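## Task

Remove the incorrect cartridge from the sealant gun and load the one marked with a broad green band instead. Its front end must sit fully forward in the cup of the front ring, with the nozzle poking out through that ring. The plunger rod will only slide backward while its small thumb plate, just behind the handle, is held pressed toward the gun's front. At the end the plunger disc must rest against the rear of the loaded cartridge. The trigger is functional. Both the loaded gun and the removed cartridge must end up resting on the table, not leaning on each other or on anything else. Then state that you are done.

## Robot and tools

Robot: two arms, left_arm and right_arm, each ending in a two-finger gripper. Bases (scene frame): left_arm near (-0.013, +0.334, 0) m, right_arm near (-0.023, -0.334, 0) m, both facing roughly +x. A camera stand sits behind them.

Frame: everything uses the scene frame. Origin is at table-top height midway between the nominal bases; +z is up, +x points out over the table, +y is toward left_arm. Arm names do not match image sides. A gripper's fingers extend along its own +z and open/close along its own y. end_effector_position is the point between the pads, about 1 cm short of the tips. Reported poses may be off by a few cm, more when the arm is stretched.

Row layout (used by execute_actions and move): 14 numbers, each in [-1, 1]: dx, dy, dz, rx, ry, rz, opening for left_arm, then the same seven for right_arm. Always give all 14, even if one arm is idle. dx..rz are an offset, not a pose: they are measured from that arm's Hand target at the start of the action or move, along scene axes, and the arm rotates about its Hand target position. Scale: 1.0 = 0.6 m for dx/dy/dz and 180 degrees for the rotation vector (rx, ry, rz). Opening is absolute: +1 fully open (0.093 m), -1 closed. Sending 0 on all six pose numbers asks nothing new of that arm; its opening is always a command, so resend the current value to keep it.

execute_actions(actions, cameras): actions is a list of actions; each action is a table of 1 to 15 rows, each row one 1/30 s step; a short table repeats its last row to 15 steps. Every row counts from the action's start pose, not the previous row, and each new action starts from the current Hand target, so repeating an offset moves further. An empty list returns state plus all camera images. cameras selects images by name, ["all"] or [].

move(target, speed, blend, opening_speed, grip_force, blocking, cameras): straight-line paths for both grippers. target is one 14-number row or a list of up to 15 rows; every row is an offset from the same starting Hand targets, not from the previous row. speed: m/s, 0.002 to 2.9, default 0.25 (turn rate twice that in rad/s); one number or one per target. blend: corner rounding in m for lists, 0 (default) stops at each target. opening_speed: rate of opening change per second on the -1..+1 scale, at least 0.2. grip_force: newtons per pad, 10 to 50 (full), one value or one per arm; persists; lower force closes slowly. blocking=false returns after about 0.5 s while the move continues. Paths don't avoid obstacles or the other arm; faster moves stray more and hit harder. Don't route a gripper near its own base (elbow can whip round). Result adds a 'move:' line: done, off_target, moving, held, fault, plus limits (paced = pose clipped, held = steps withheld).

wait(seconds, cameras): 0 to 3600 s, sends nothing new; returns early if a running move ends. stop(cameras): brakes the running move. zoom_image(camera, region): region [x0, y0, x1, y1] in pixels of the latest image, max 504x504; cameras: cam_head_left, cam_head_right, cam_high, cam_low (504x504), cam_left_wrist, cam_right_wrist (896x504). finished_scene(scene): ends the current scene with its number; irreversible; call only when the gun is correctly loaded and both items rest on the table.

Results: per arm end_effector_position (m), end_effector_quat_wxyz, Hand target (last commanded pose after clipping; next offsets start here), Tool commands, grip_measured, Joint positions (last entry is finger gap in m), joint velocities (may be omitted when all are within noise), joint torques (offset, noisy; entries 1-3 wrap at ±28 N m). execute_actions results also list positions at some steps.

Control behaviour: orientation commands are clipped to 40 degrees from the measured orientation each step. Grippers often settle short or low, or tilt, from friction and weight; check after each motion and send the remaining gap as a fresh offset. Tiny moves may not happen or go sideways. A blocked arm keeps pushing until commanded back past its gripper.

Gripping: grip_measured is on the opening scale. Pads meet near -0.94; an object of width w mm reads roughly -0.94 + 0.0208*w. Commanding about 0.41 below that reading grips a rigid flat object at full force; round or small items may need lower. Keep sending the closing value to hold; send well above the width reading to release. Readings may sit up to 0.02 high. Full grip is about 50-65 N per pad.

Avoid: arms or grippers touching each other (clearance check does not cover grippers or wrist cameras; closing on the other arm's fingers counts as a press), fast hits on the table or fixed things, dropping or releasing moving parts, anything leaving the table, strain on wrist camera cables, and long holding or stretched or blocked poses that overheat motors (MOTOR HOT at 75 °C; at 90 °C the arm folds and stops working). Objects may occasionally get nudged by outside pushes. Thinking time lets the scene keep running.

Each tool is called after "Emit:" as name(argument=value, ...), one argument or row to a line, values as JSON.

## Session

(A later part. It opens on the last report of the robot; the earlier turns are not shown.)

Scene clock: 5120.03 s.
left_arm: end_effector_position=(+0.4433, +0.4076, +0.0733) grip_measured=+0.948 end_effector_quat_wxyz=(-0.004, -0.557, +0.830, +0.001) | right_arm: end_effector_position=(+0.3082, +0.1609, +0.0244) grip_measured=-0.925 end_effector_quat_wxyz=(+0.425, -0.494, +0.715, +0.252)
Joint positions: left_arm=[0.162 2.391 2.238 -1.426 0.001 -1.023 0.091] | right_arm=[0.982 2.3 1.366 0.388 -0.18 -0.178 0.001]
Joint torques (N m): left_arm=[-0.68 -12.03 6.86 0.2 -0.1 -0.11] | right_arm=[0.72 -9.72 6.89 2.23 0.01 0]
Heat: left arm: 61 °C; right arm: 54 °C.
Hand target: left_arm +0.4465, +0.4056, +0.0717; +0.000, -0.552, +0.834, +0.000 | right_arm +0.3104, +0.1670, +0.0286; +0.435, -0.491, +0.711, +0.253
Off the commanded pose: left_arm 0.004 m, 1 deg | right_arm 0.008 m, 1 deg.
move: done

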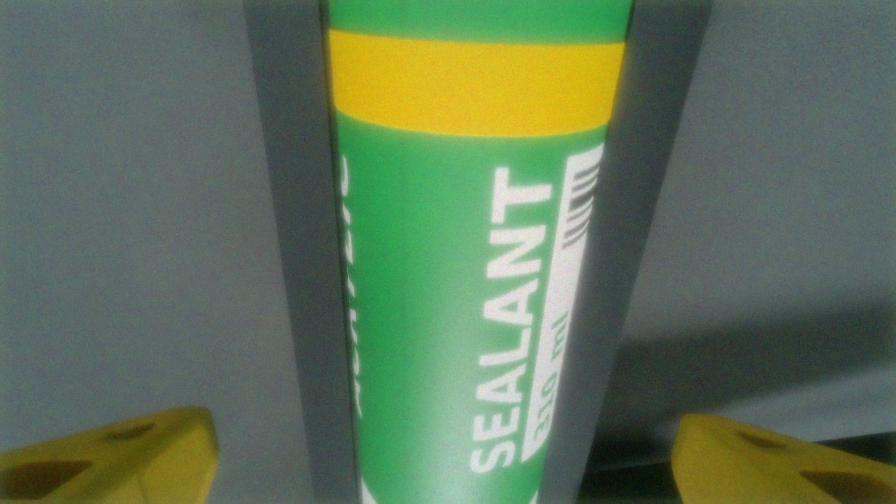

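Emit:
move(
  target=[
    [0.0045,0.008,-0.075,0,0,0.0,0.95,0,0,0,0,0,0.0,-1],
    [0.0045,0.008,-0.079,0,0,0.0,0.1,0,0,0,0,0,0.0,-1],
  ],
  speed=0.15,
  cameras=["cam_left_wrist"],
)

Scene clock: 5131.13 s.
left_arm: end_effector_position=(+0.4478, +0.4098, +0.0314) grip_measured=+0.431 end_effector_quat_wxyz=(+0.002, -0.554, +0.832, +0.002) | right_arm: end_effector_position=(+0.3083, +0.1609, +0.0246) grip_measured=-0.925 end_effector_quat_wxyz=(+0.426, -0.494, +0.715, +0.252)
Joint positions: left_arm=[0.163 2.402 2.093 -1.259 -0.004 -1.014 0.066] | right_arm=[0.982 2.3 1.366 0.389 -0.18 -0.178 0.001]
Joint torques (N m): left_arm=[0.09 -11.67 6.05 0.29 -0.06 -0.11] | right_arm=[0.72 -9.72 6.9 2.23 0.01 -0.01]
Heat: left arm: 64 °C; right arm: 56 °C.
Hand target: left_arm +0.4491, +0.4103, +0.0243; +0.000, -0.552, +0.834, +0.000 | right_arm +0.3104, +0.1669, +0.0286; +0.435, -0.491, +0.711, +0.253
Off the commanded pose: left_arm 0.007 m, 0 deg | right_arm 0.008 m, 1 deg.
move: done

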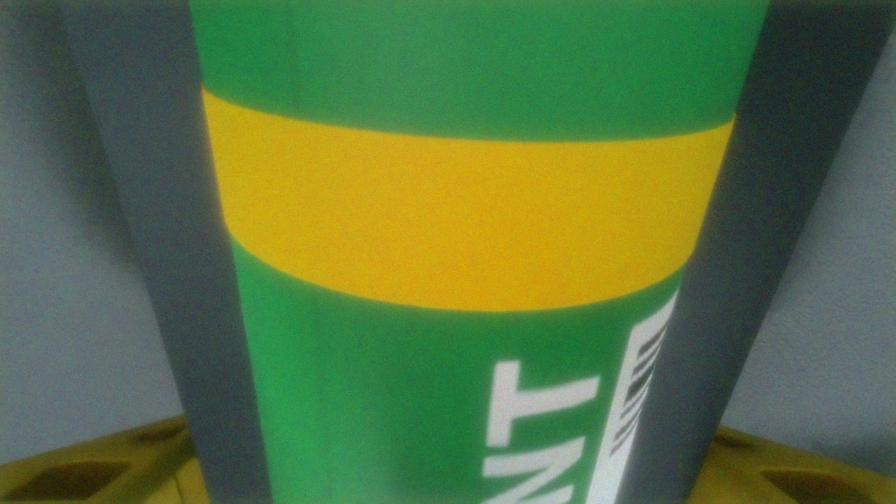

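Clamped. Now push the rod.

Emit:
move(
  target=[
    [-0.004,-0.0095,0,0,0,0.0,0.1,0.0154,0.037,0,0,0,0.0,-1],
  ],
  speed=0.06,
  cameras=["cam_right_wrist"],
)

Emit:
move(
  target=[
    [-0.006,-0.014,0,0,0,0.0,0.1,0.0154,0.037,0,0,0,0.0,-1],
  ],
  speed=0.06,
  cameras=["cam_right_wrist"],
)

Scene clock: 5138.07 s.
left_arm: end_effector_position=(+0.4543, +0.4207, +0.0313) grip_measured=+0.453 end_effector_quat_wxyz=(+0.025, -0.556, +0.830, +0.012) | right_arm: end_effector_position=(+0.3171, +0.1727, +0.0237) grip_measured=-0.925 end_effector_quat_wxyz=(+0.418, -0.495, +0.720, +0.249)
Joint positions: left_arm=[0.17 2.402 2.091 -1.223 -0.043 -1.012 0.067] | right_arm=[0.982 2.345 1.466 0.314 -0.18 -0.177 0.001]
Joint torques (N m): left_arm=[-1.59 -12.96 3.93 0.11 0.27 -0.25] | right_arm=[1.63 -8.29 9.25 2.37 0.1 0.05]
Heat: left arm: 65 °C; right arm: 57 °C.
Hand target: left_arm +0.4467, +0.4047, +0.0243; +0.000, -0.552, +0.834, +0.000 | right_arm +0.3196, +0.1891, +0.0285; +0.435, -0.491, +0.711, +0.253
Off the commanded pose: left_arm 0.019 m, 3 deg | right_arm 0.017 m, 2 deg.
move: off_target (left_arm, right_arm)

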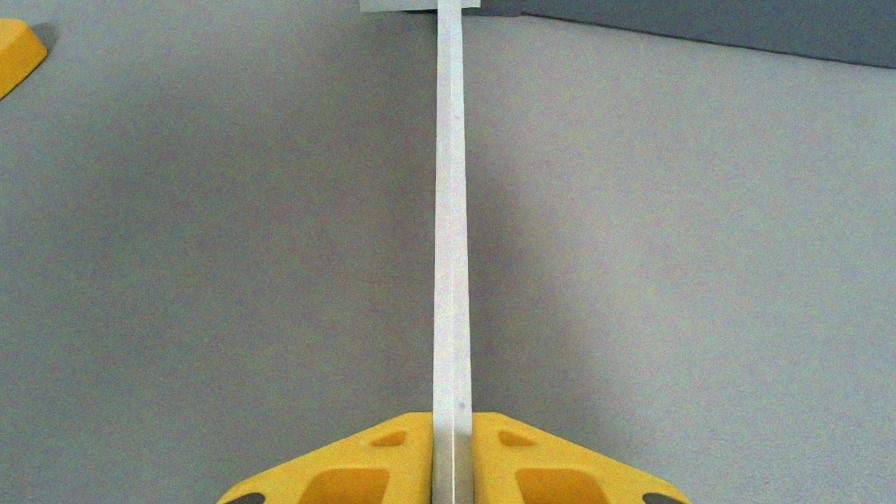

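Scene clock: 5139.00 s.
left_arm: end_effector_position=(+0.4602, +0.4309, +0.0332) grip_measured=+0.453 end_effector_quat_wxyz=(+0.057, -0.557, +0.828, +0.028) | right_arm: end_effector_position=(+0.3257, +0.1846, +0.0180) grip_measured=-0.925 end_effector_quat_wxyz=(+0.398, -0.499, +0.730, +0.242)
Joint positions: left_arm=[0.17 2.385 2.063 -1.167 -0.097 -1.012 0.067] | right_arm=[0.983 2.403 1.595 0.197 -0.178 -0.177 0.001]
Joint torques (N m): left_arm=[-3.1 -13.22 3.64 -0.22 0.72 -0.45] | right_arm=[2.39 -8.08 9.81 2.86 0.16 0.11]
Heat: left arm: 66 °C; right arm: 56 °C.
Hand target: left_arm +0.4431, +0.3963, +0.0243; +0.000, -0.552, +0.834, +0.000 | right_arm +0.3289, +0.2114, +0.0286; +0.435, -0.491, +0.711, +0.253
Off the commanded pose: left_arm 0.040 m, 7 deg | right_arm 0.029 m, 5 deg.
move: off_target (left_arm, right_arm)

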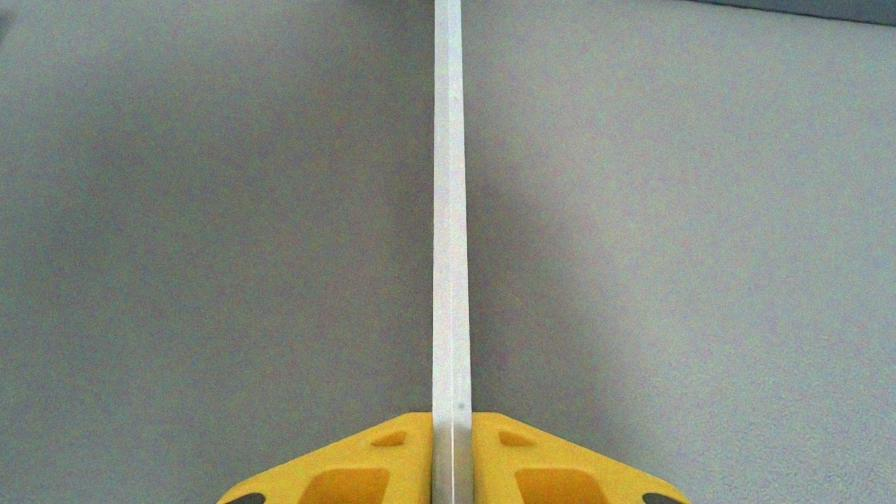

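Emit:
move(
  target=[
    [-0.02,-0.046,0,0,0,0.0,0.1,0.0154,0.037,0.02,0,0,0.0,-1],
  ],
  speed=0.1,
  cameras=["cam_right_wrist"],
)

Emit:
move(
  target=[
    [-0.02,-0.046,0,0,0,0.0,0.1,0.0154,0.037,0.0,0,0,0.0,-1],
  ],
  speed=0.1,
  cameras=["cam_right_wrist","cam_left_wrist","cam_high"],
)

Scene clock: 5147.03 s.
left_arm: end_effector_position=(+0.4616, +0.4364, +0.0335) grip_measured=+0.453 end_effector_quat_wxyz=(+0.099, -0.558, +0.822, +0.047) | right_arm: end_effector_position=(+0.3302, +0.1914, +0.0186) grip_measured=-0.925 end_effector_quat_wxyz=(+0.369, -0.505, +0.746, +0.228)
Joint positions: left_arm=[0.155 2.329 1.953 -1.055 -0.17 -1.028 0.067] | right_arm=[0.986 2.438 1.731 0.022 -0.168 -0.177 0.001]
Joint torques (N m): left_arm=[-6.74 -13.82 3.48 -0.75 1.22 -0.88] | right_arm=[2.86 -8.36 10.24 3.5 0.12 0.18]
Heat: left arm: 69 °C; right arm: 55 °C.
Hand target: left_arm +0.4311, +0.3687, +0.0243; +0.000, -0.552, +0.834, +0.000 | right_arm +0.3381, +0.2336, +0.0408; +0.435, -0.491, +0.711, +0.253
Off the commanded pose: left_arm 0.075 m, 13 deg | right_arm 0.048 m, 9 deg.
move: off_target (left_arm, right_arm)

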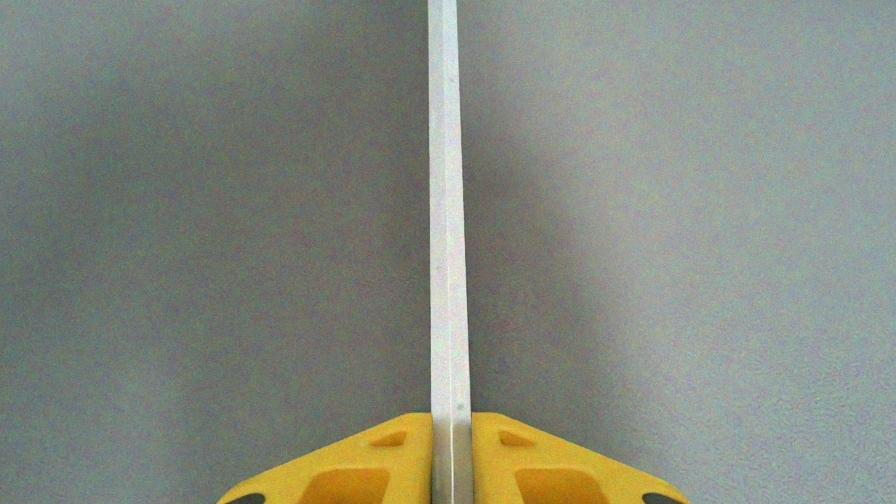

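Scene clock: 5148.07 s.
left_arm: end_effector_position=(+0.4617, +0.4367, +0.0340) grip_measured=+0.453 end_effector_quat_wxyz=(+0.141, -0.557, +0.815, +0.074) | right_arm: end_effector_position=(+0.3317, +0.1937, +0.0181) grip_measured=-0.925 end_effector_quat_wxyz=(+0.334, -0.511, +0.763, +0.212)
Joint positions: left_arm=[0.125 2.281 1.853 -0.955 -0.261 -1.052 0.067] | right_arm=[0.989 2.475 1.863 -0.157 -0.16 -0.178 0.001]
Joint torques (N m): left_arm=[-9.25 -14.82 3.43 -1.2 1.8 -1.26] | right_arm=[3.34 -7.32 10.32 4.33 0.06 0.23]
Heat: left arm: 69 °C; right arm: 55 °C.
Hand target: left_arm +0.4192, +0.3411, +0.0244; +0.000, -0.552, +0.834, +0.000 | right_arm +0.3473, +0.2557, +0.0406; +0.435, -0.491, +0.711, +0.253
Off the commanded pose: left_arm 0.105 m, 18 deg | right_arm 0.068 m, 14 deg.
move: off_target (left_arm, right_arm)
Images, in order (width x height): cam_high 504x504, cam_left_wrist 896x504, cam_right_wrist 896x504.

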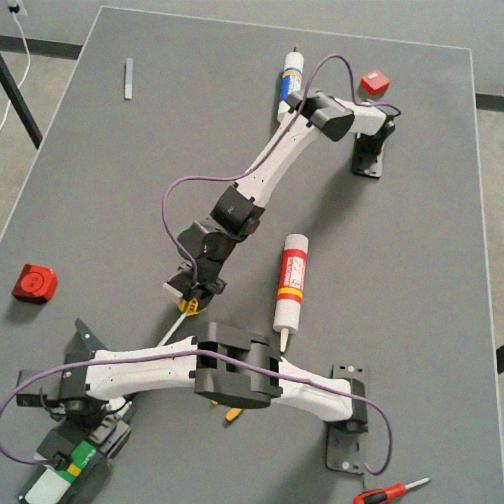

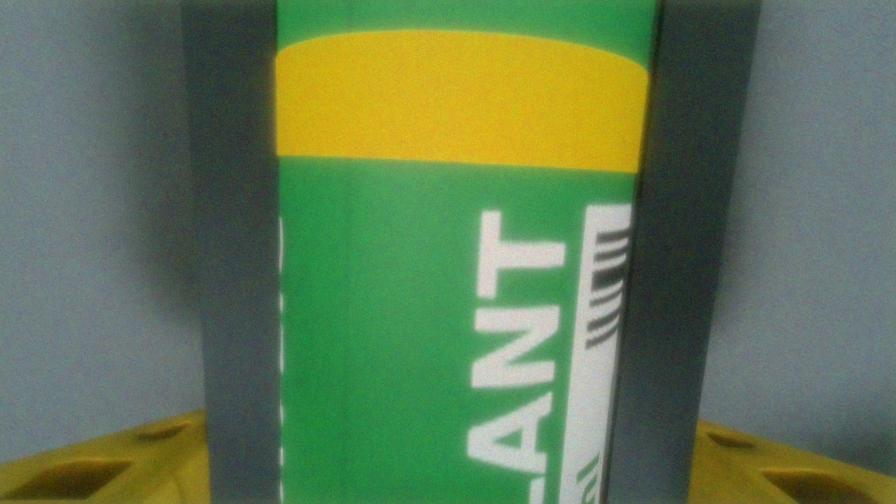

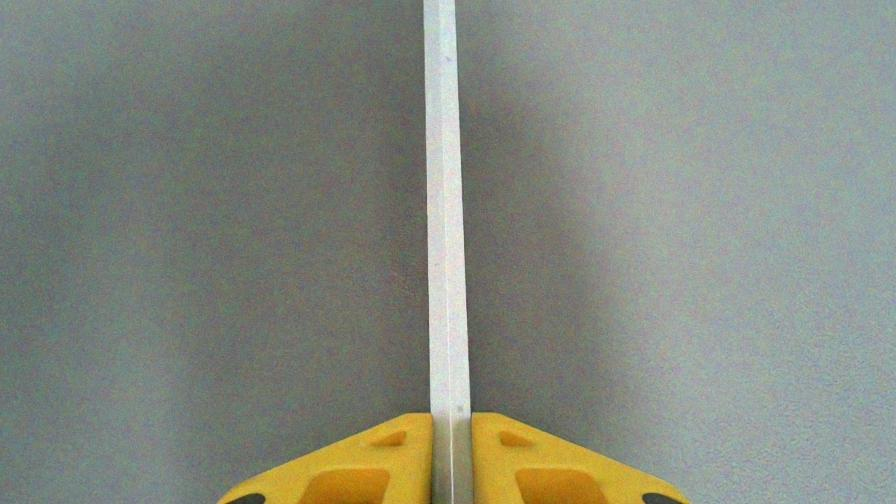

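Emit:
move(
  target=[
    [0.06,0.15,0.01,0,0,0.0,0.1,-0.035,-0.12,-0.02,0,0,0.0,-1],
    [0.06,0.15,0.01,0,0,0.0,0.95,-0.035,-0.12,-0.02,0,0,0.0,-0.3],
    [0.06,0.15,0.25,0,0,0.0,0.95,-0.035,-0.12,0.1,0,0,0.0,-0.3],
    [-0.4,-0.1,0.25,0,0,0.0,0.3,-0.035,-0.12,0.1,0,0,0.0,-1],
  ],
  speed=0.25,
  cameras=["cam_right_wrist","cam_high"],
)

Scene clock: 5174.67 s.
left_arm: end_effector_position=(+0.1848, +0.2804, +0.1750) grip_measured=+0.302 end_effector_quat_wxyz=(+0.003, -0.548, +0.837, -0.005) | right_arm: end_effector_position=(+0.3208, +0.1810, +0.0725) grip_measured=-0.972 end_effector_quat_wxyz=(+0.416, -0.498, +0.721, +0.244)
Joint positions: left_arm=[-0.261 1.321 1.273 -1.511 0.003 -1.422 0.06] | right_arm=[0.989 2.274 1.575 0.126 -0.166 -0.181 0]
Joint torques (N m): left_arm=[-0.75 -5 5.64 0.02 -0.13 -0.36] | right_arm=[-0.23 -13.56 7.69 2.02 -0.16 -0.01]
Heat: left arm: 71 °C; right arm: 66 °C.
Hand target: left_arm +0.1792, +0.2811, +0.1744; +0.000, -0.552, +0.834, +0.000 | right_arm +0.3263, +0.1838, +0.1005; +0.435, -0.491, +0.711, +0.253
Off the commanded pose: left_arm 0.006 m, 1 deg | right_arm 0.029 m, 3 deg.
move: off_target (right_arm); target 2's new opening was sent with left_arm's hand 0.010 m and 4 deg from that target; target 4's new opening was sent with right_arm's hand 0.029 m and 3 deg from that target
Images, in order (width x height): cam_high 504x504, cam_right_wrist 896x504.

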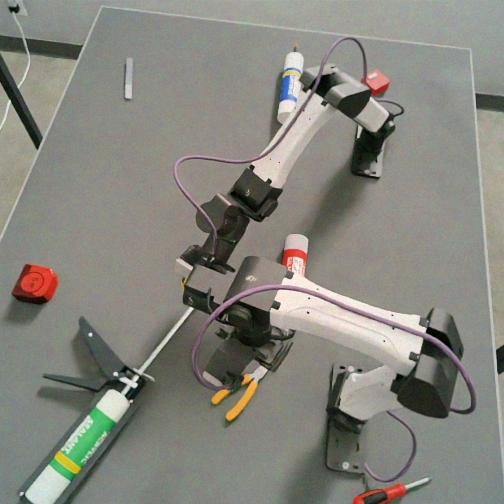

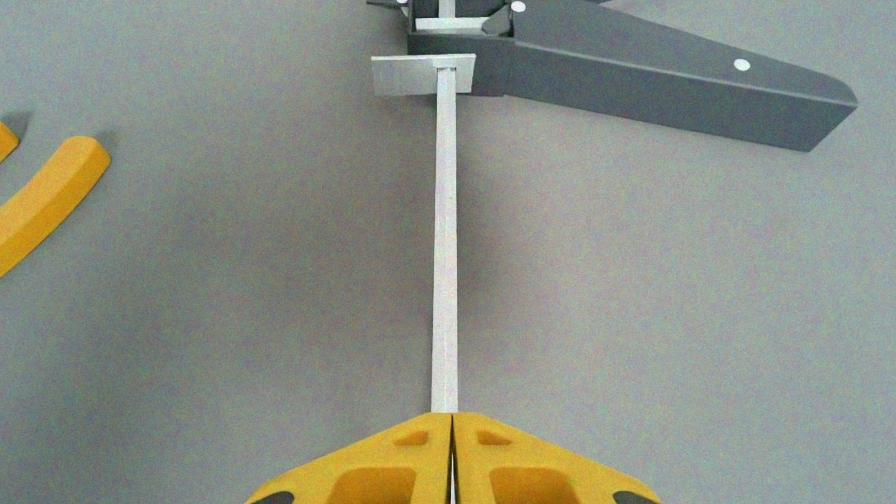

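Emit:
move(
  target=[
    [-0.05,0,0,0,0,0.0,0.3,0,0,-0.08,0,0,0.0,-0.3],
    [-0.05,0,0,0,0,0.0,0.3,0,0,-0.115,0,0,0.0,-0.3],
    [-0.05,0,0,0,0,0.0,0.3,0,0,-0.115,0,0,0.0,-1],
  ],
  speed=0.15,
  cameras=["cam_right_wrist"],
)

Scene clock: 5190.97 s.
left_arm: end_effector_position=(+0.1545, +0.2804, +0.1755) grip_measured=+0.302 end_effector_quat_wxyz=(+0.003, -0.548, +0.836, -0.006) | right_arm: end_effector_position=(+0.3235, +0.1853, +0.0325) grip_measured=-0.972 end_effector_quat_wxyz=(+0.432, -0.494, +0.712, +0.250)
Joint positions: left_arm=[-0.306 1.213 1.201 -1.547 0.003 -1.469 0.06] | right_arm=[0.989 2.37 1.526 0.311 -0.169 -0.181 0]
Joint torques (N m): left_arm=[-0.96 -3.86 5.6 0.02 -0.13 -0.38] | right_arm=[-0.23 -10.78 5.24 2.3 -0.14 -0.01]
Heat: left arm: 64 °C; right arm: 59 °C.
Hand target: left_arm +0.1491, +0.2812, +0.1744; +0.000, -0.552, +0.834, +0.000 | right_arm +0.3262, +0.1838, +0.0317; +0.435, -0.491, +0.711, +0.253
Off the commanded pose: left_arm 0.005 m, 1 deg | right_arm 0.003 m, 1 deg.
move: done

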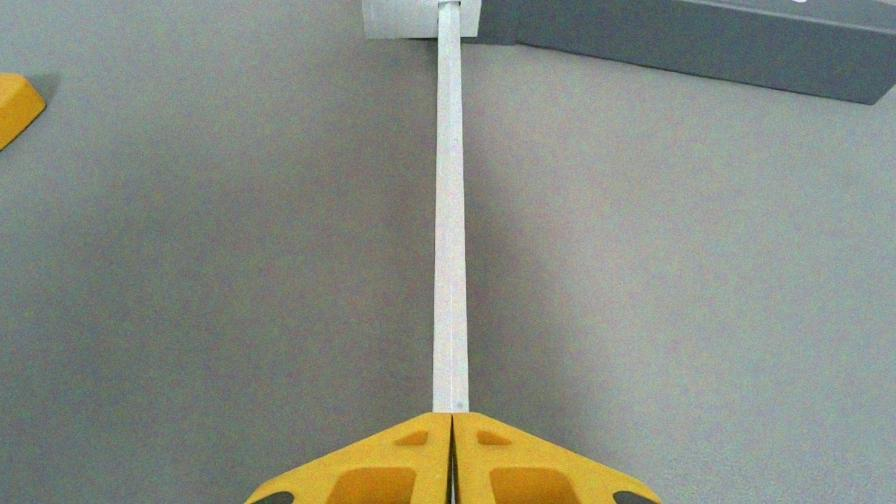

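Emit:
move(
  target=[
    [0,0,0,0,0,0.0,0.3,0,0,0.02,0,0,0.0,-0.3],
    [0,0,0,0,0,0.0,0.3,0,0,-0.02,0,0,0.0,-0.3],
    [0,0,0,0,0,0.0,0.3,0,0,-0.02,0,0,0.0,-1],
  ],
  speed=0.15,
  cameras=["cam_right_wrist"],
)

Scene clock: 5199.83 s.
left_arm: end_effector_position=(+0.1545, +0.2804, +0.1755) grip_measured=+0.302 end_effector_quat_wxyz=(+0.003, -0.548, +0.836, -0.006) | right_arm: end_effector_position=(+0.3240, +0.1863, +0.0233) grip_measured=-0.924 end_effector_quat_wxyz=(+0.433, -0.493, +0.712, +0.251)
Joint positions: left_arm=[-0.306 1.213 1.201 -1.547 0.003 -1.469 0.06] | right_arm=[0.989 2.394 1.526 0.337 -0.169 -0.178 0.001]
Joint torques (N m): left_arm=[-0.95 -3.93 5.59 0.03 -0.13 -0.37] | right_arm=[-0.23 -10.63 4.79 2.35 -0.13 -0.03]
Heat: left arm: 62 °C; right arm: 58 °C.
Hand target: left_arm +0.1491, +0.2812, +0.1744; +0.000, -0.552, +0.834, +0.000 | right_arm +0.3262, +0.1838, +0.0196; +0.435, -0.491, +0.711, +0.253
Off the commanded pose: left_arm 0.006 m, 1 deg | right_arm 0.005 m, 0 deg.
move: done

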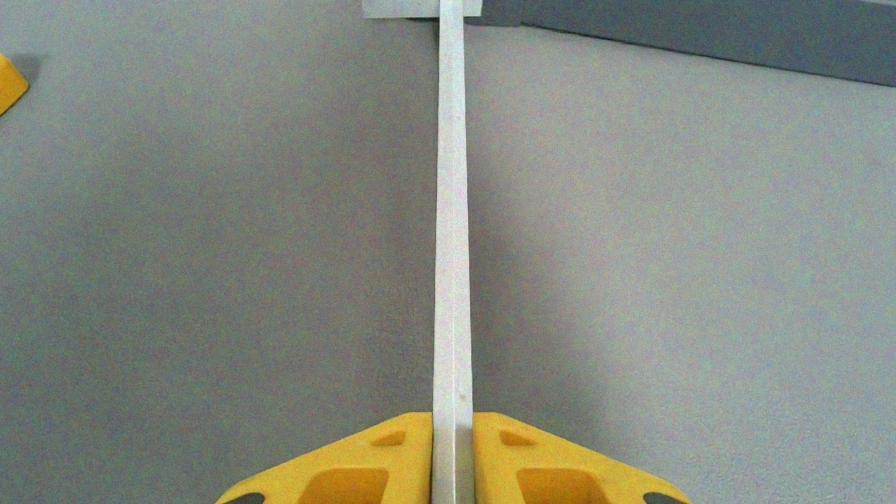

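Emit:
move(
  target=[
    [-0.05,0,0,0,0,0.0,0.3,-0.055,-0.1217,0.008,0,0,0.0,-1],
  ],
  speed=0.1,
  cameras=["cam_right_wrist","cam_high"],
)

Scene clock: 5207.77 s.
left_arm: end_effector_position=(+0.1238, +0.2799, +0.1750) grip_measured=+0.302 end_effector_quat_wxyz=(+0.021, -0.547, +0.836, -0.033) | right_arm: end_effector_position=(+0.2923, +0.1182, +0.0188) grip_measured=-0.924 end_effector_quat_wxyz=(+0.435, -0.491, +0.710, +0.256)
Joint positions: left_arm=[-0.372 1.046 1.106 -1.553 0.003 -1.533 0.06] | right_arm=[0.951 2.201 1.118 0.56 -0.208 -0.191 0.001]
Joint torques (N m): left_arm=[-0.96 -2.37 5.67 0.17 -0.13 -0.37] | right_arm=[-0.55 -11.9 3.37 1.95 -0.13 -0.12]
Heat: left arm: 60 °C; right arm: 60 °C.
Hand target: left_arm +0.1192, +0.2811, +0.1744; +0.000, -0.552, +0.834, +0.000 | right_arm +0.2933, +0.1107, +0.0243; +0.435, -0.491, +0.711, +0.253
Off the commanded pose: left_arm 0.005 m, 4 deg | right_arm 0.009 m, 0 deg.
joint sent to its limit (left arm) — joint 4 (wrist pitch), lower limit. The joint targets are off in orientation, not in position.
move: off_target (left_arm)
Images, in order (width x height): cam_high 504x504, cam_right_wrist 896x504.

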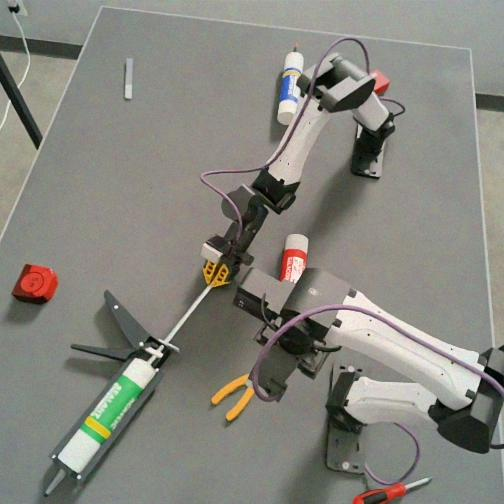

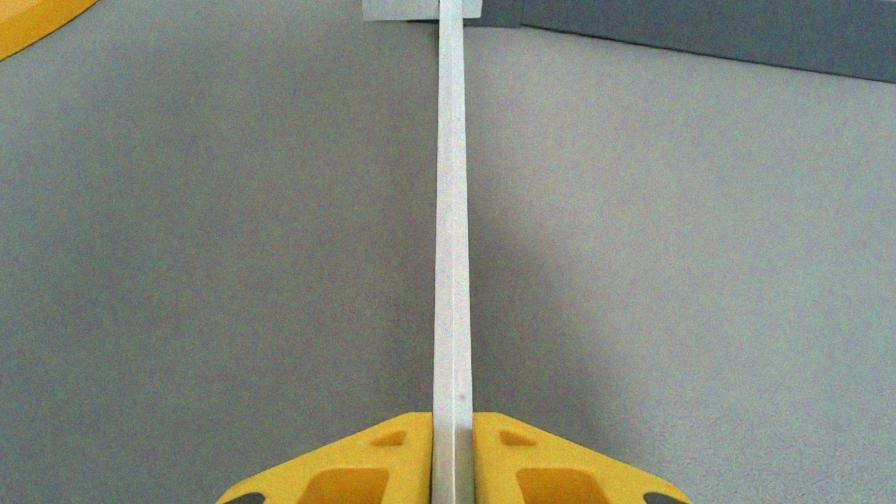

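Emit:
move(
  target=[
    [-0.0,0,0,0,0,0.0,0.3,0,0,0,0,0,0.0,-0.3],
    [-0.0,0,0,0,0,0.0,0.3,0,0,0.13,0,0,0.0,-0.3],
    [-0.0,0,0,0,0,0.0,0.3,0.1,0.275,0.12,0,0,0.0,-1],
  ],
  speed=0.2,
  cameras=["cam_right_wrist"],
)

Emit:
zoom_image(
  camera="cam_right_wrist",
  region=[300, 200, 640, 440],
)

Scene clock: 5217.37 s.
left_arm: end_effector_position=(+0.1238, +0.2799, +0.1750) grip_measured=+0.302 end_effector_quat_wxyz=(+0.021, -0.548, +0.836, -0.033) | right_arm: end_effector_position=(+0.3511, +0.2726, +0.0912) grip_measured=-0.972 end_effector_quat_wxyz=(+0.429, -0.496, +0.711, +0.252)
Joint positions: left_arm=[-0.372 1.046 1.106 -1.553 0.003 -1.534 0.06] | right_arm=[1.039 2.658 2.329 -0.206 -0.134 -0.156 0]
Joint torques (N m): left_arm=[-0.95 -2.4 5.65 0.19 -0.13 -0.36] | right_arm=[0.43 -12.34 8.75 2.07 0.02 0.05]
Heat: left arm: 57 °C; right arm: 61 °C.
Hand target: left_arm +0.1192, +0.2811, +0.1744; +0.000, -0.552, +0.834, +0.000 | right_arm +0.3533, +0.2757, +0.0965; +0.435, -0.491, +0.711, +0.253
Off the commanded pose: left_arm 0.005 m, 4 deg | right_arm 0.006 m, 1 deg.
joint sent to its limit (left arm) — joint 4 (wrist pitch), lower limit. The joint targets are off in orientation, not in position.
move: done

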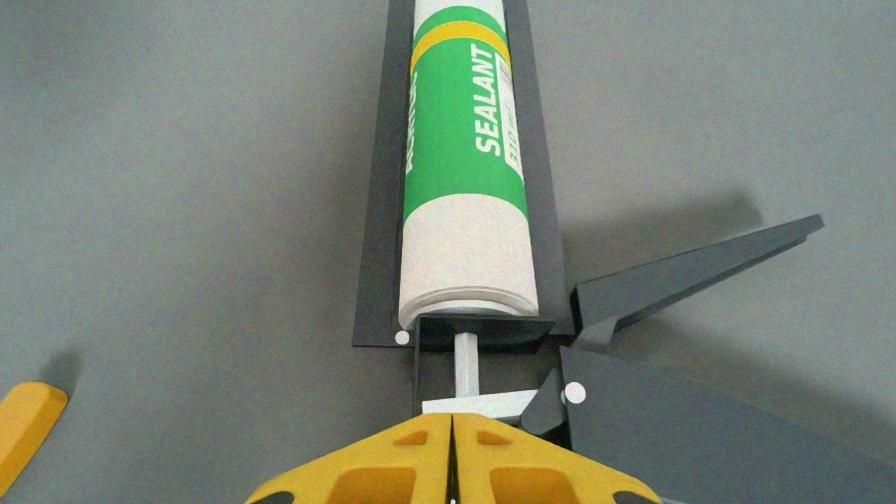

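Scaled by 1.482.

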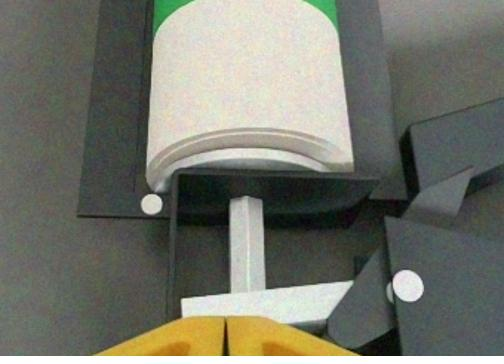

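Emit:
execute_actions(
  actions=[],
)

Emit:
zoom_image(
  camera="cam_low",
  region=[360, 260, 490, 360],
)

Emit:
zoom_image(
  camera="cam_high",
  region=[30, 280, 230, 500],
)

Scene clock: 5235.60 s.
left_arm: end_effector_position=(+0.1238, +0.2799, +0.1750) grip_measured=+0.302 end_effector_quat_wxyz=(+0.021, -0.548, +0.836, -0.033) | right_arm: end_effector_position=(+0.3511, +0.2726, +0.0912) grip_measured=-0.972 end_effector_quat_wxyz=(+0.429, -0.496, +0.711, +0.252)
Joint positions: left_arm=[-0.372 1.046 1.106 -1.553 0.003 -1.534 0.06] | right_arm=[1.039 2.658 2.329 -0.206 -0.134 -0.156 0]
Joint velocities: within noise
Joint torques (N m): left_arm=[-0.91 -2.4 5.64 0.18 -0.13 -0.36] | right_arm=[0.43 -12.34 8.76 2.07 0.02 0.05]
Heat: left arm: 54 °C; right arm: 68 °C.
Hand target: left_arm +0.1192, +0.2811, +0.1744; +0.000, -0.552, +0.834, +0.000 | right_arm +0.3533, +0.2757, +0.0965; +0.435, -0.491, +0.711, +0.253
Tool commands: left_gripper/opening=+0.3 right_gripper/opening=-1.0
Off the commanded pose: left_arm 0.005 m, 4 deg | right_arm 0.006 m, 1 deg.

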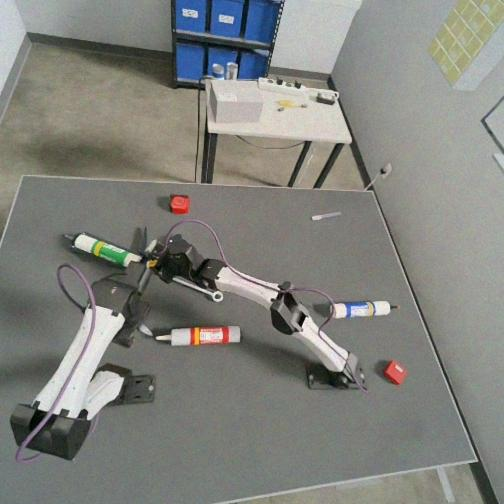

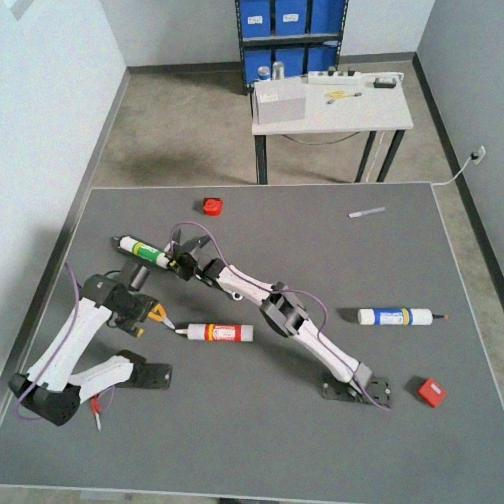

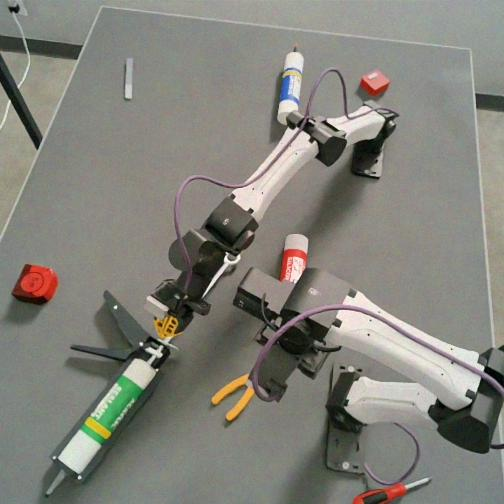

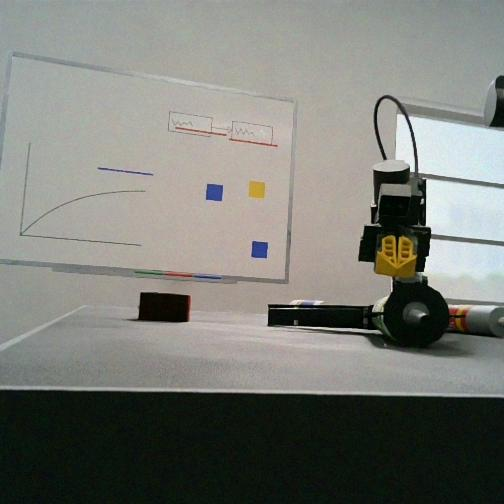

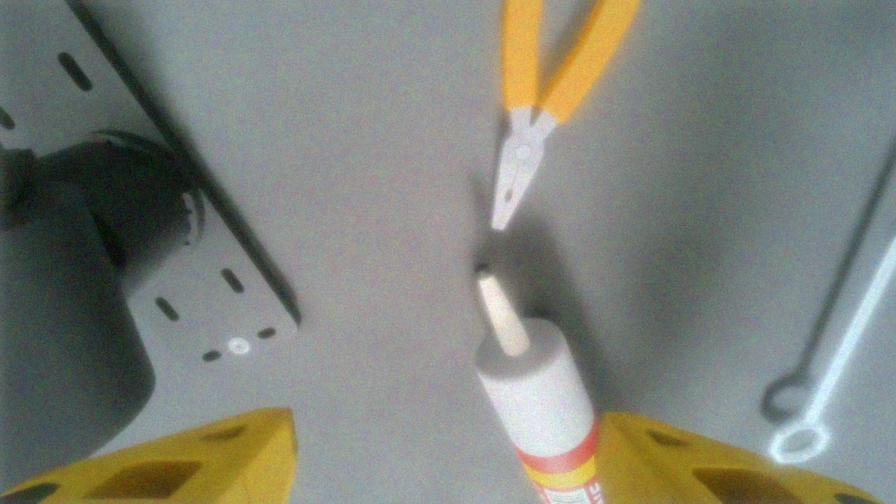

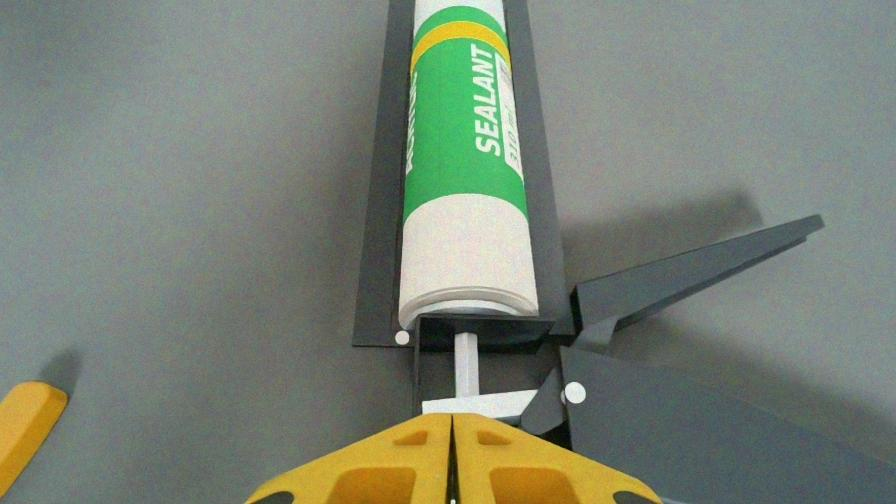

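Scaled by 3.877.

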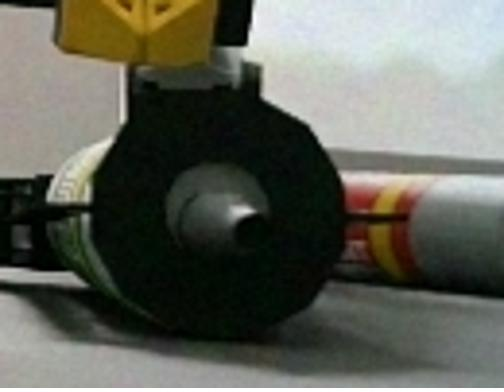

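Scaled by 2.291.

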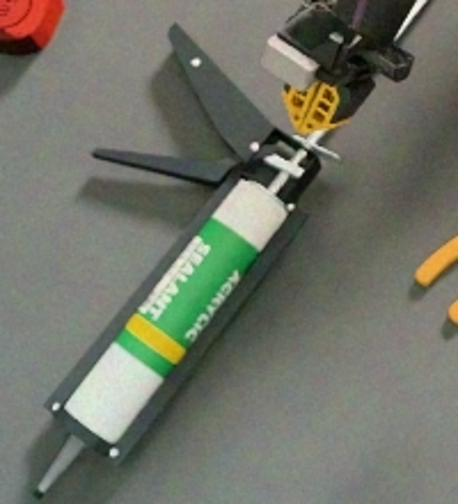

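Emit:
move(
  target=[
    [0,0,0,0,0,0.0,0.3,-0.0997,-0.268,0.0,0,0,0.0,-0.3],
    [0,0,0,0,0,0.0,0.3,-0.0997,-0.268,-0.09,0,0,0.0,-0.3],
    [0,0,0,0,0,0.0,0.3,-0.0997,-0.268,-0.125,0,0,0.0,-0.3],
    [0,0,0,0,0,0.0,0.3,-0.0997,-0.268,-0.125,0,0,0.0,-1],
  ],
  speed=0.2,
  cameras=["cam_right_wrist"],
)

Scene clock: 5255.50 s.
left_arm: end_effector_position=(+0.1238, +0.2799, +0.1750) grip_measured=+0.302 end_effector_quat_wxyz=(+0.021, -0.548, +0.836, -0.033) | right_arm: end_effector_position=(+0.2907, +0.1151, +0.0199) grip_measured=-0.923 end_effector_quat_wxyz=(+0.427, -0.492, +0.715, +0.253)
Joint positions: left_arm=[-0.372 1.046 1.106 -1.553 0.003 -1.534 0.06] | right_arm=[0.949 2.184 1.116 0.523 -0.208 -0.192 0.001]
Joint torques (N m): left_arm=[-0.95 -2.4 5.7 0.19 -0.13 -0.36] | right_arm=[0.05 -8.95 4.7 2.29 -0.09 -0.09]
Heat: left arm: 52 °C; right arm: 71 °C.
Hand target: left_arm +0.1192, +0.2811, +0.1744; +0.000, -0.552, +0.834, +0.000 | right_arm +0.2934, +0.1150, +0.0214; +0.435, -0.491, +0.711, +0.253
Off the commanded pose: left_arm 0.005 m, 4 deg | right_arm 0.003 m, 1 deg.
joint sent to its limit (left arm) — joint 4 (wrist pitch), lower limit. The joint targets are off in orientation, not in position.
move: done

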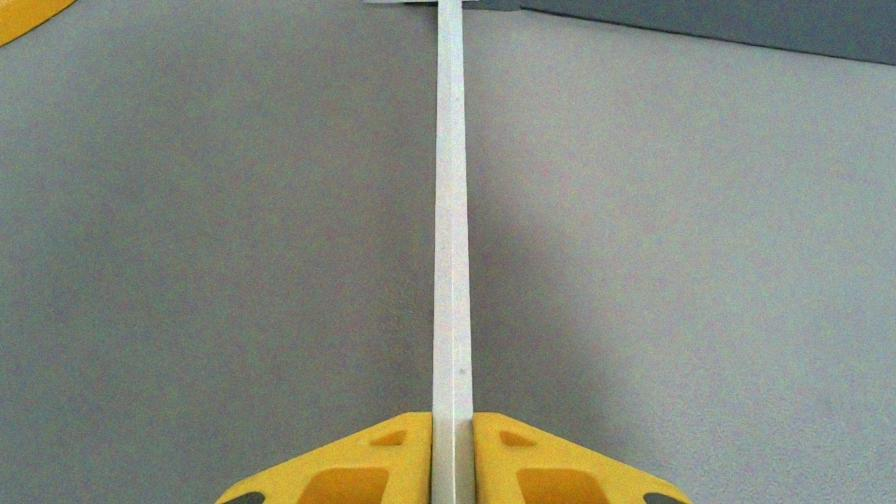

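Emit:
move(
  target=[
    [0.5747,0.2932,-0.045,0,0,0.0,0.25,0,0,0,0,0,0.0,-1],
    [0.5747,0.2932,-0.17,0,0,0.0,0.25,0,0,0,0,0,0.0,-1],
  ],
  speed=0.35,
  cameras=["cam_left_wrist"],
)

Scene clock: 5267.30 s.
left_arm: end_effector_position=(+0.4613, +0.4542, +0.0619) grip_measured=+0.252 end_effector_quat_wxyz=(-0.006, -0.556, +0.831, -0.002) | right_arm: end_effector_position=(+0.2907, +0.1151, +0.0199) grip_measured=-0.923 end_effector_quat_wxyz=(+0.427, -0.492, +0.715, +0.253)
Joint positions: left_arm=[0.253 2.593 2.566 -1.553 0.008 -0.93 0.057] | right_arm=[0.949 2.184 1.116 0.523 -0.208 -0.192 0.001]
Joint torques (N m): left_arm=[-0.03 -14.23 8.98 0.06 -0.15 -0.06] | right_arm=[-0.01 -9.09 4.72 2.34 -0.09 -0.09]
Heat: left arm: 52 °C; right arm: 67 °C.
Hand target: left_arm +0.4640, +0.4570, +0.0723; +0.000, -0.552, +0.834, +0.000 | right_arm +0.2934, +0.1150, +0.0214; +0.435, -0.491, +0.711, +0.253
Off the commanded pose: left_arm 0.011 m, 1 deg | right_arm 0.003 m, 1 deg.
joint sent to its limit (left arm) — joint 4 (wrist pitch), lower limit. The joint targets still meet the commanded pose.
move: off_target (left_arm)

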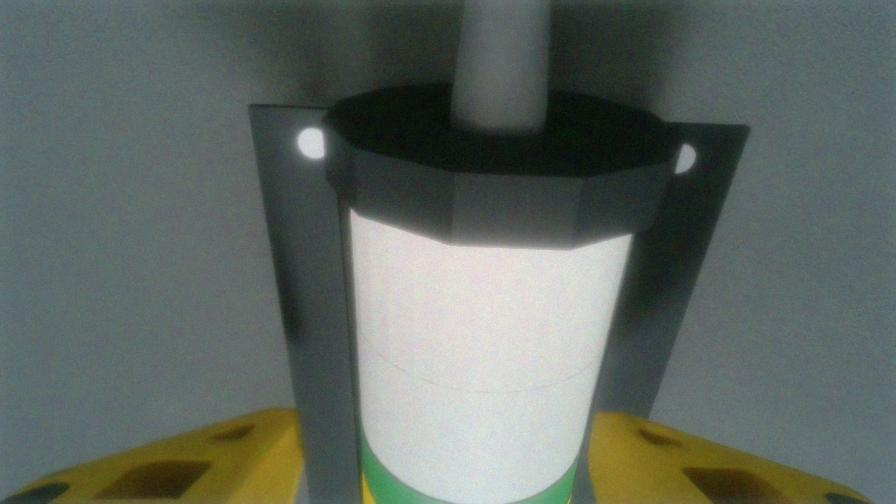

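Emit:
move(
  target=[
    [0.007,-0.0033,-0.035,0,0,-0.011,0.25,0,0,0,0,0,0.0,-1],
  ],
  speed=0.12,
  cameras=["cam_left_wrist"],
)

Scene clock: 5276.30 s.
left_arm: end_effector_position=(+0.4658, +0.4553, +0.0594) grip_measured=+0.252 end_effector_quat_wxyz=(+0.001, -0.545, +0.839, -0.005) | right_arm: end_effector_position=(+0.2907, +0.1151, +0.0199) grip_measured=-0.923 end_effector_quat_wxyz=(+0.427, -0.492, +0.715, +0.253)
Joint positions: left_arm=[0.253 2.599 2.566 -1.533 0.008 -0.902 0.057] | right_arm=[0.949 2.184 1.116 0.523 -0.208 -0.192 0.001]
Joint torques (N m): left_arm=[-0.62 -12.07 6.67 0.26 -0.14 -0.03] | right_arm=[-0.01 -9.07 4.74 2.34 -0.09 -0.09]
Heat: left arm: 57 °C; right arm: 64 °C.
Hand target: left_arm +0.4682, +0.4550, +0.0513; +0.000, -0.538, +0.843, +0.000 | right_arm +0.2934, +0.1150, +0.0214; +0.435, -0.491, +0.711, +0.253
Off the commanded pose: left_arm 0.008 m, 1 deg | right_arm 0.003 m, 1 deg.
move: done

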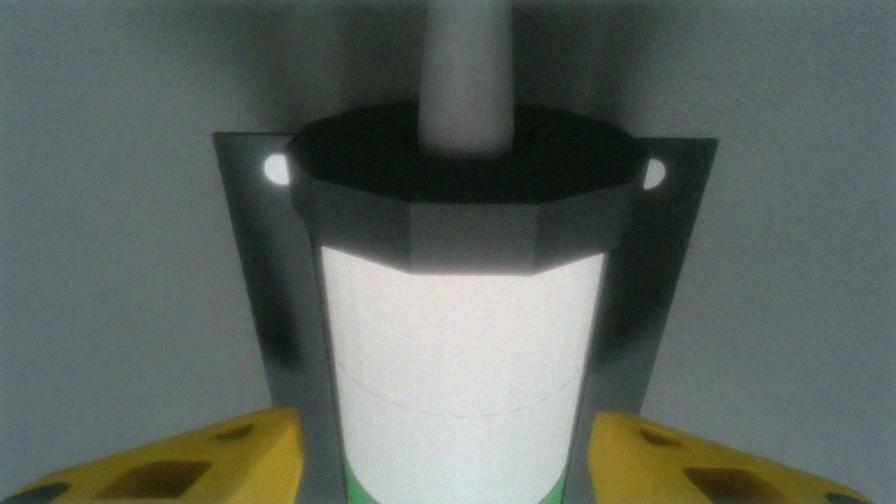

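Emit:
move(
  target=[
    [-0.001,-0.01,-0.032,0,0,0,0.25,0,0,0,0,0,0.0,-1],
    [-0.001,-0.01,-0.032,0,0,0,-0.35,0,0,0,0,0,0.0,-1],
  ],
  speed=0.12,
  cameras=["cam_left_wrist"],
)

Scene clock: 5282.87 s.
left_arm: end_effector_position=(+0.4663, +0.4538, +0.0481) grip_measured=-0.268 end_effector_quat_wxyz=(+0.008, -0.541, +0.841, -0.001) | right_arm: end_effector_position=(+0.2903, +0.1152, +0.0202) grip_measured=-0.923 end_effector_quat_wxyz=(+0.427, -0.493, +0.714, +0.254)
Joint positions: left_arm=[0.246 2.558 2.443 -1.44 -0.002 -0.901 0.032] | right_arm=[0.949 2.182 1.115 0.523 -0.21 -0.193 0.001]
Joint torques (N m): left_arm=[-1.01 -12.18 3.51 0.48 -0.05 -0.19] | right_arm=[0.01 -8.94 4.82 2.35 -0.07 -0.08]
Heat: left arm: 60 °C; right arm: 63 °C.
Hand target: left_arm +0.4676, +0.4491, +0.0322; +0.000, -0.538, +0.843, +0.000 | right_arm +0.2934, +0.1149, +0.0214; +0.435, -0.491, +0.711, +0.253
Off the commanded pose: left_arm 0.017 m, 1 deg | right_arm 0.003 m, 1 deg.
move: off_target (left_arm); target 2's new opening was sent with left_arm's hand 0.017 m and 1 deg from that target

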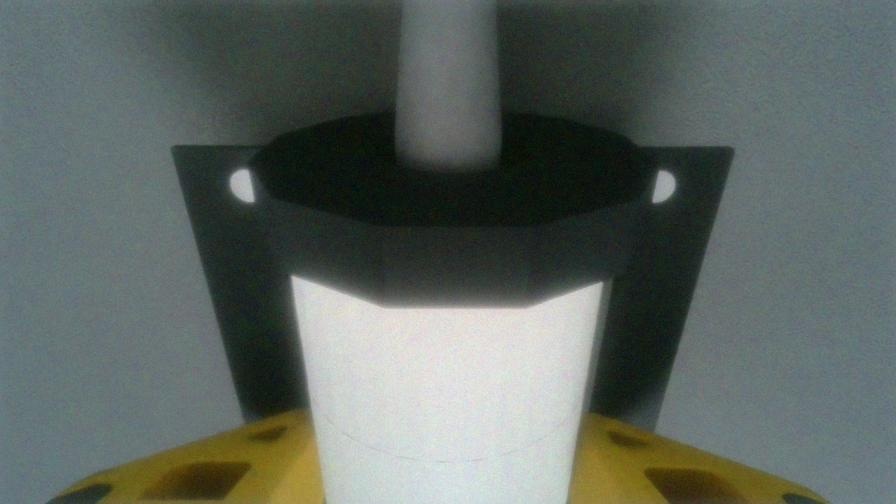

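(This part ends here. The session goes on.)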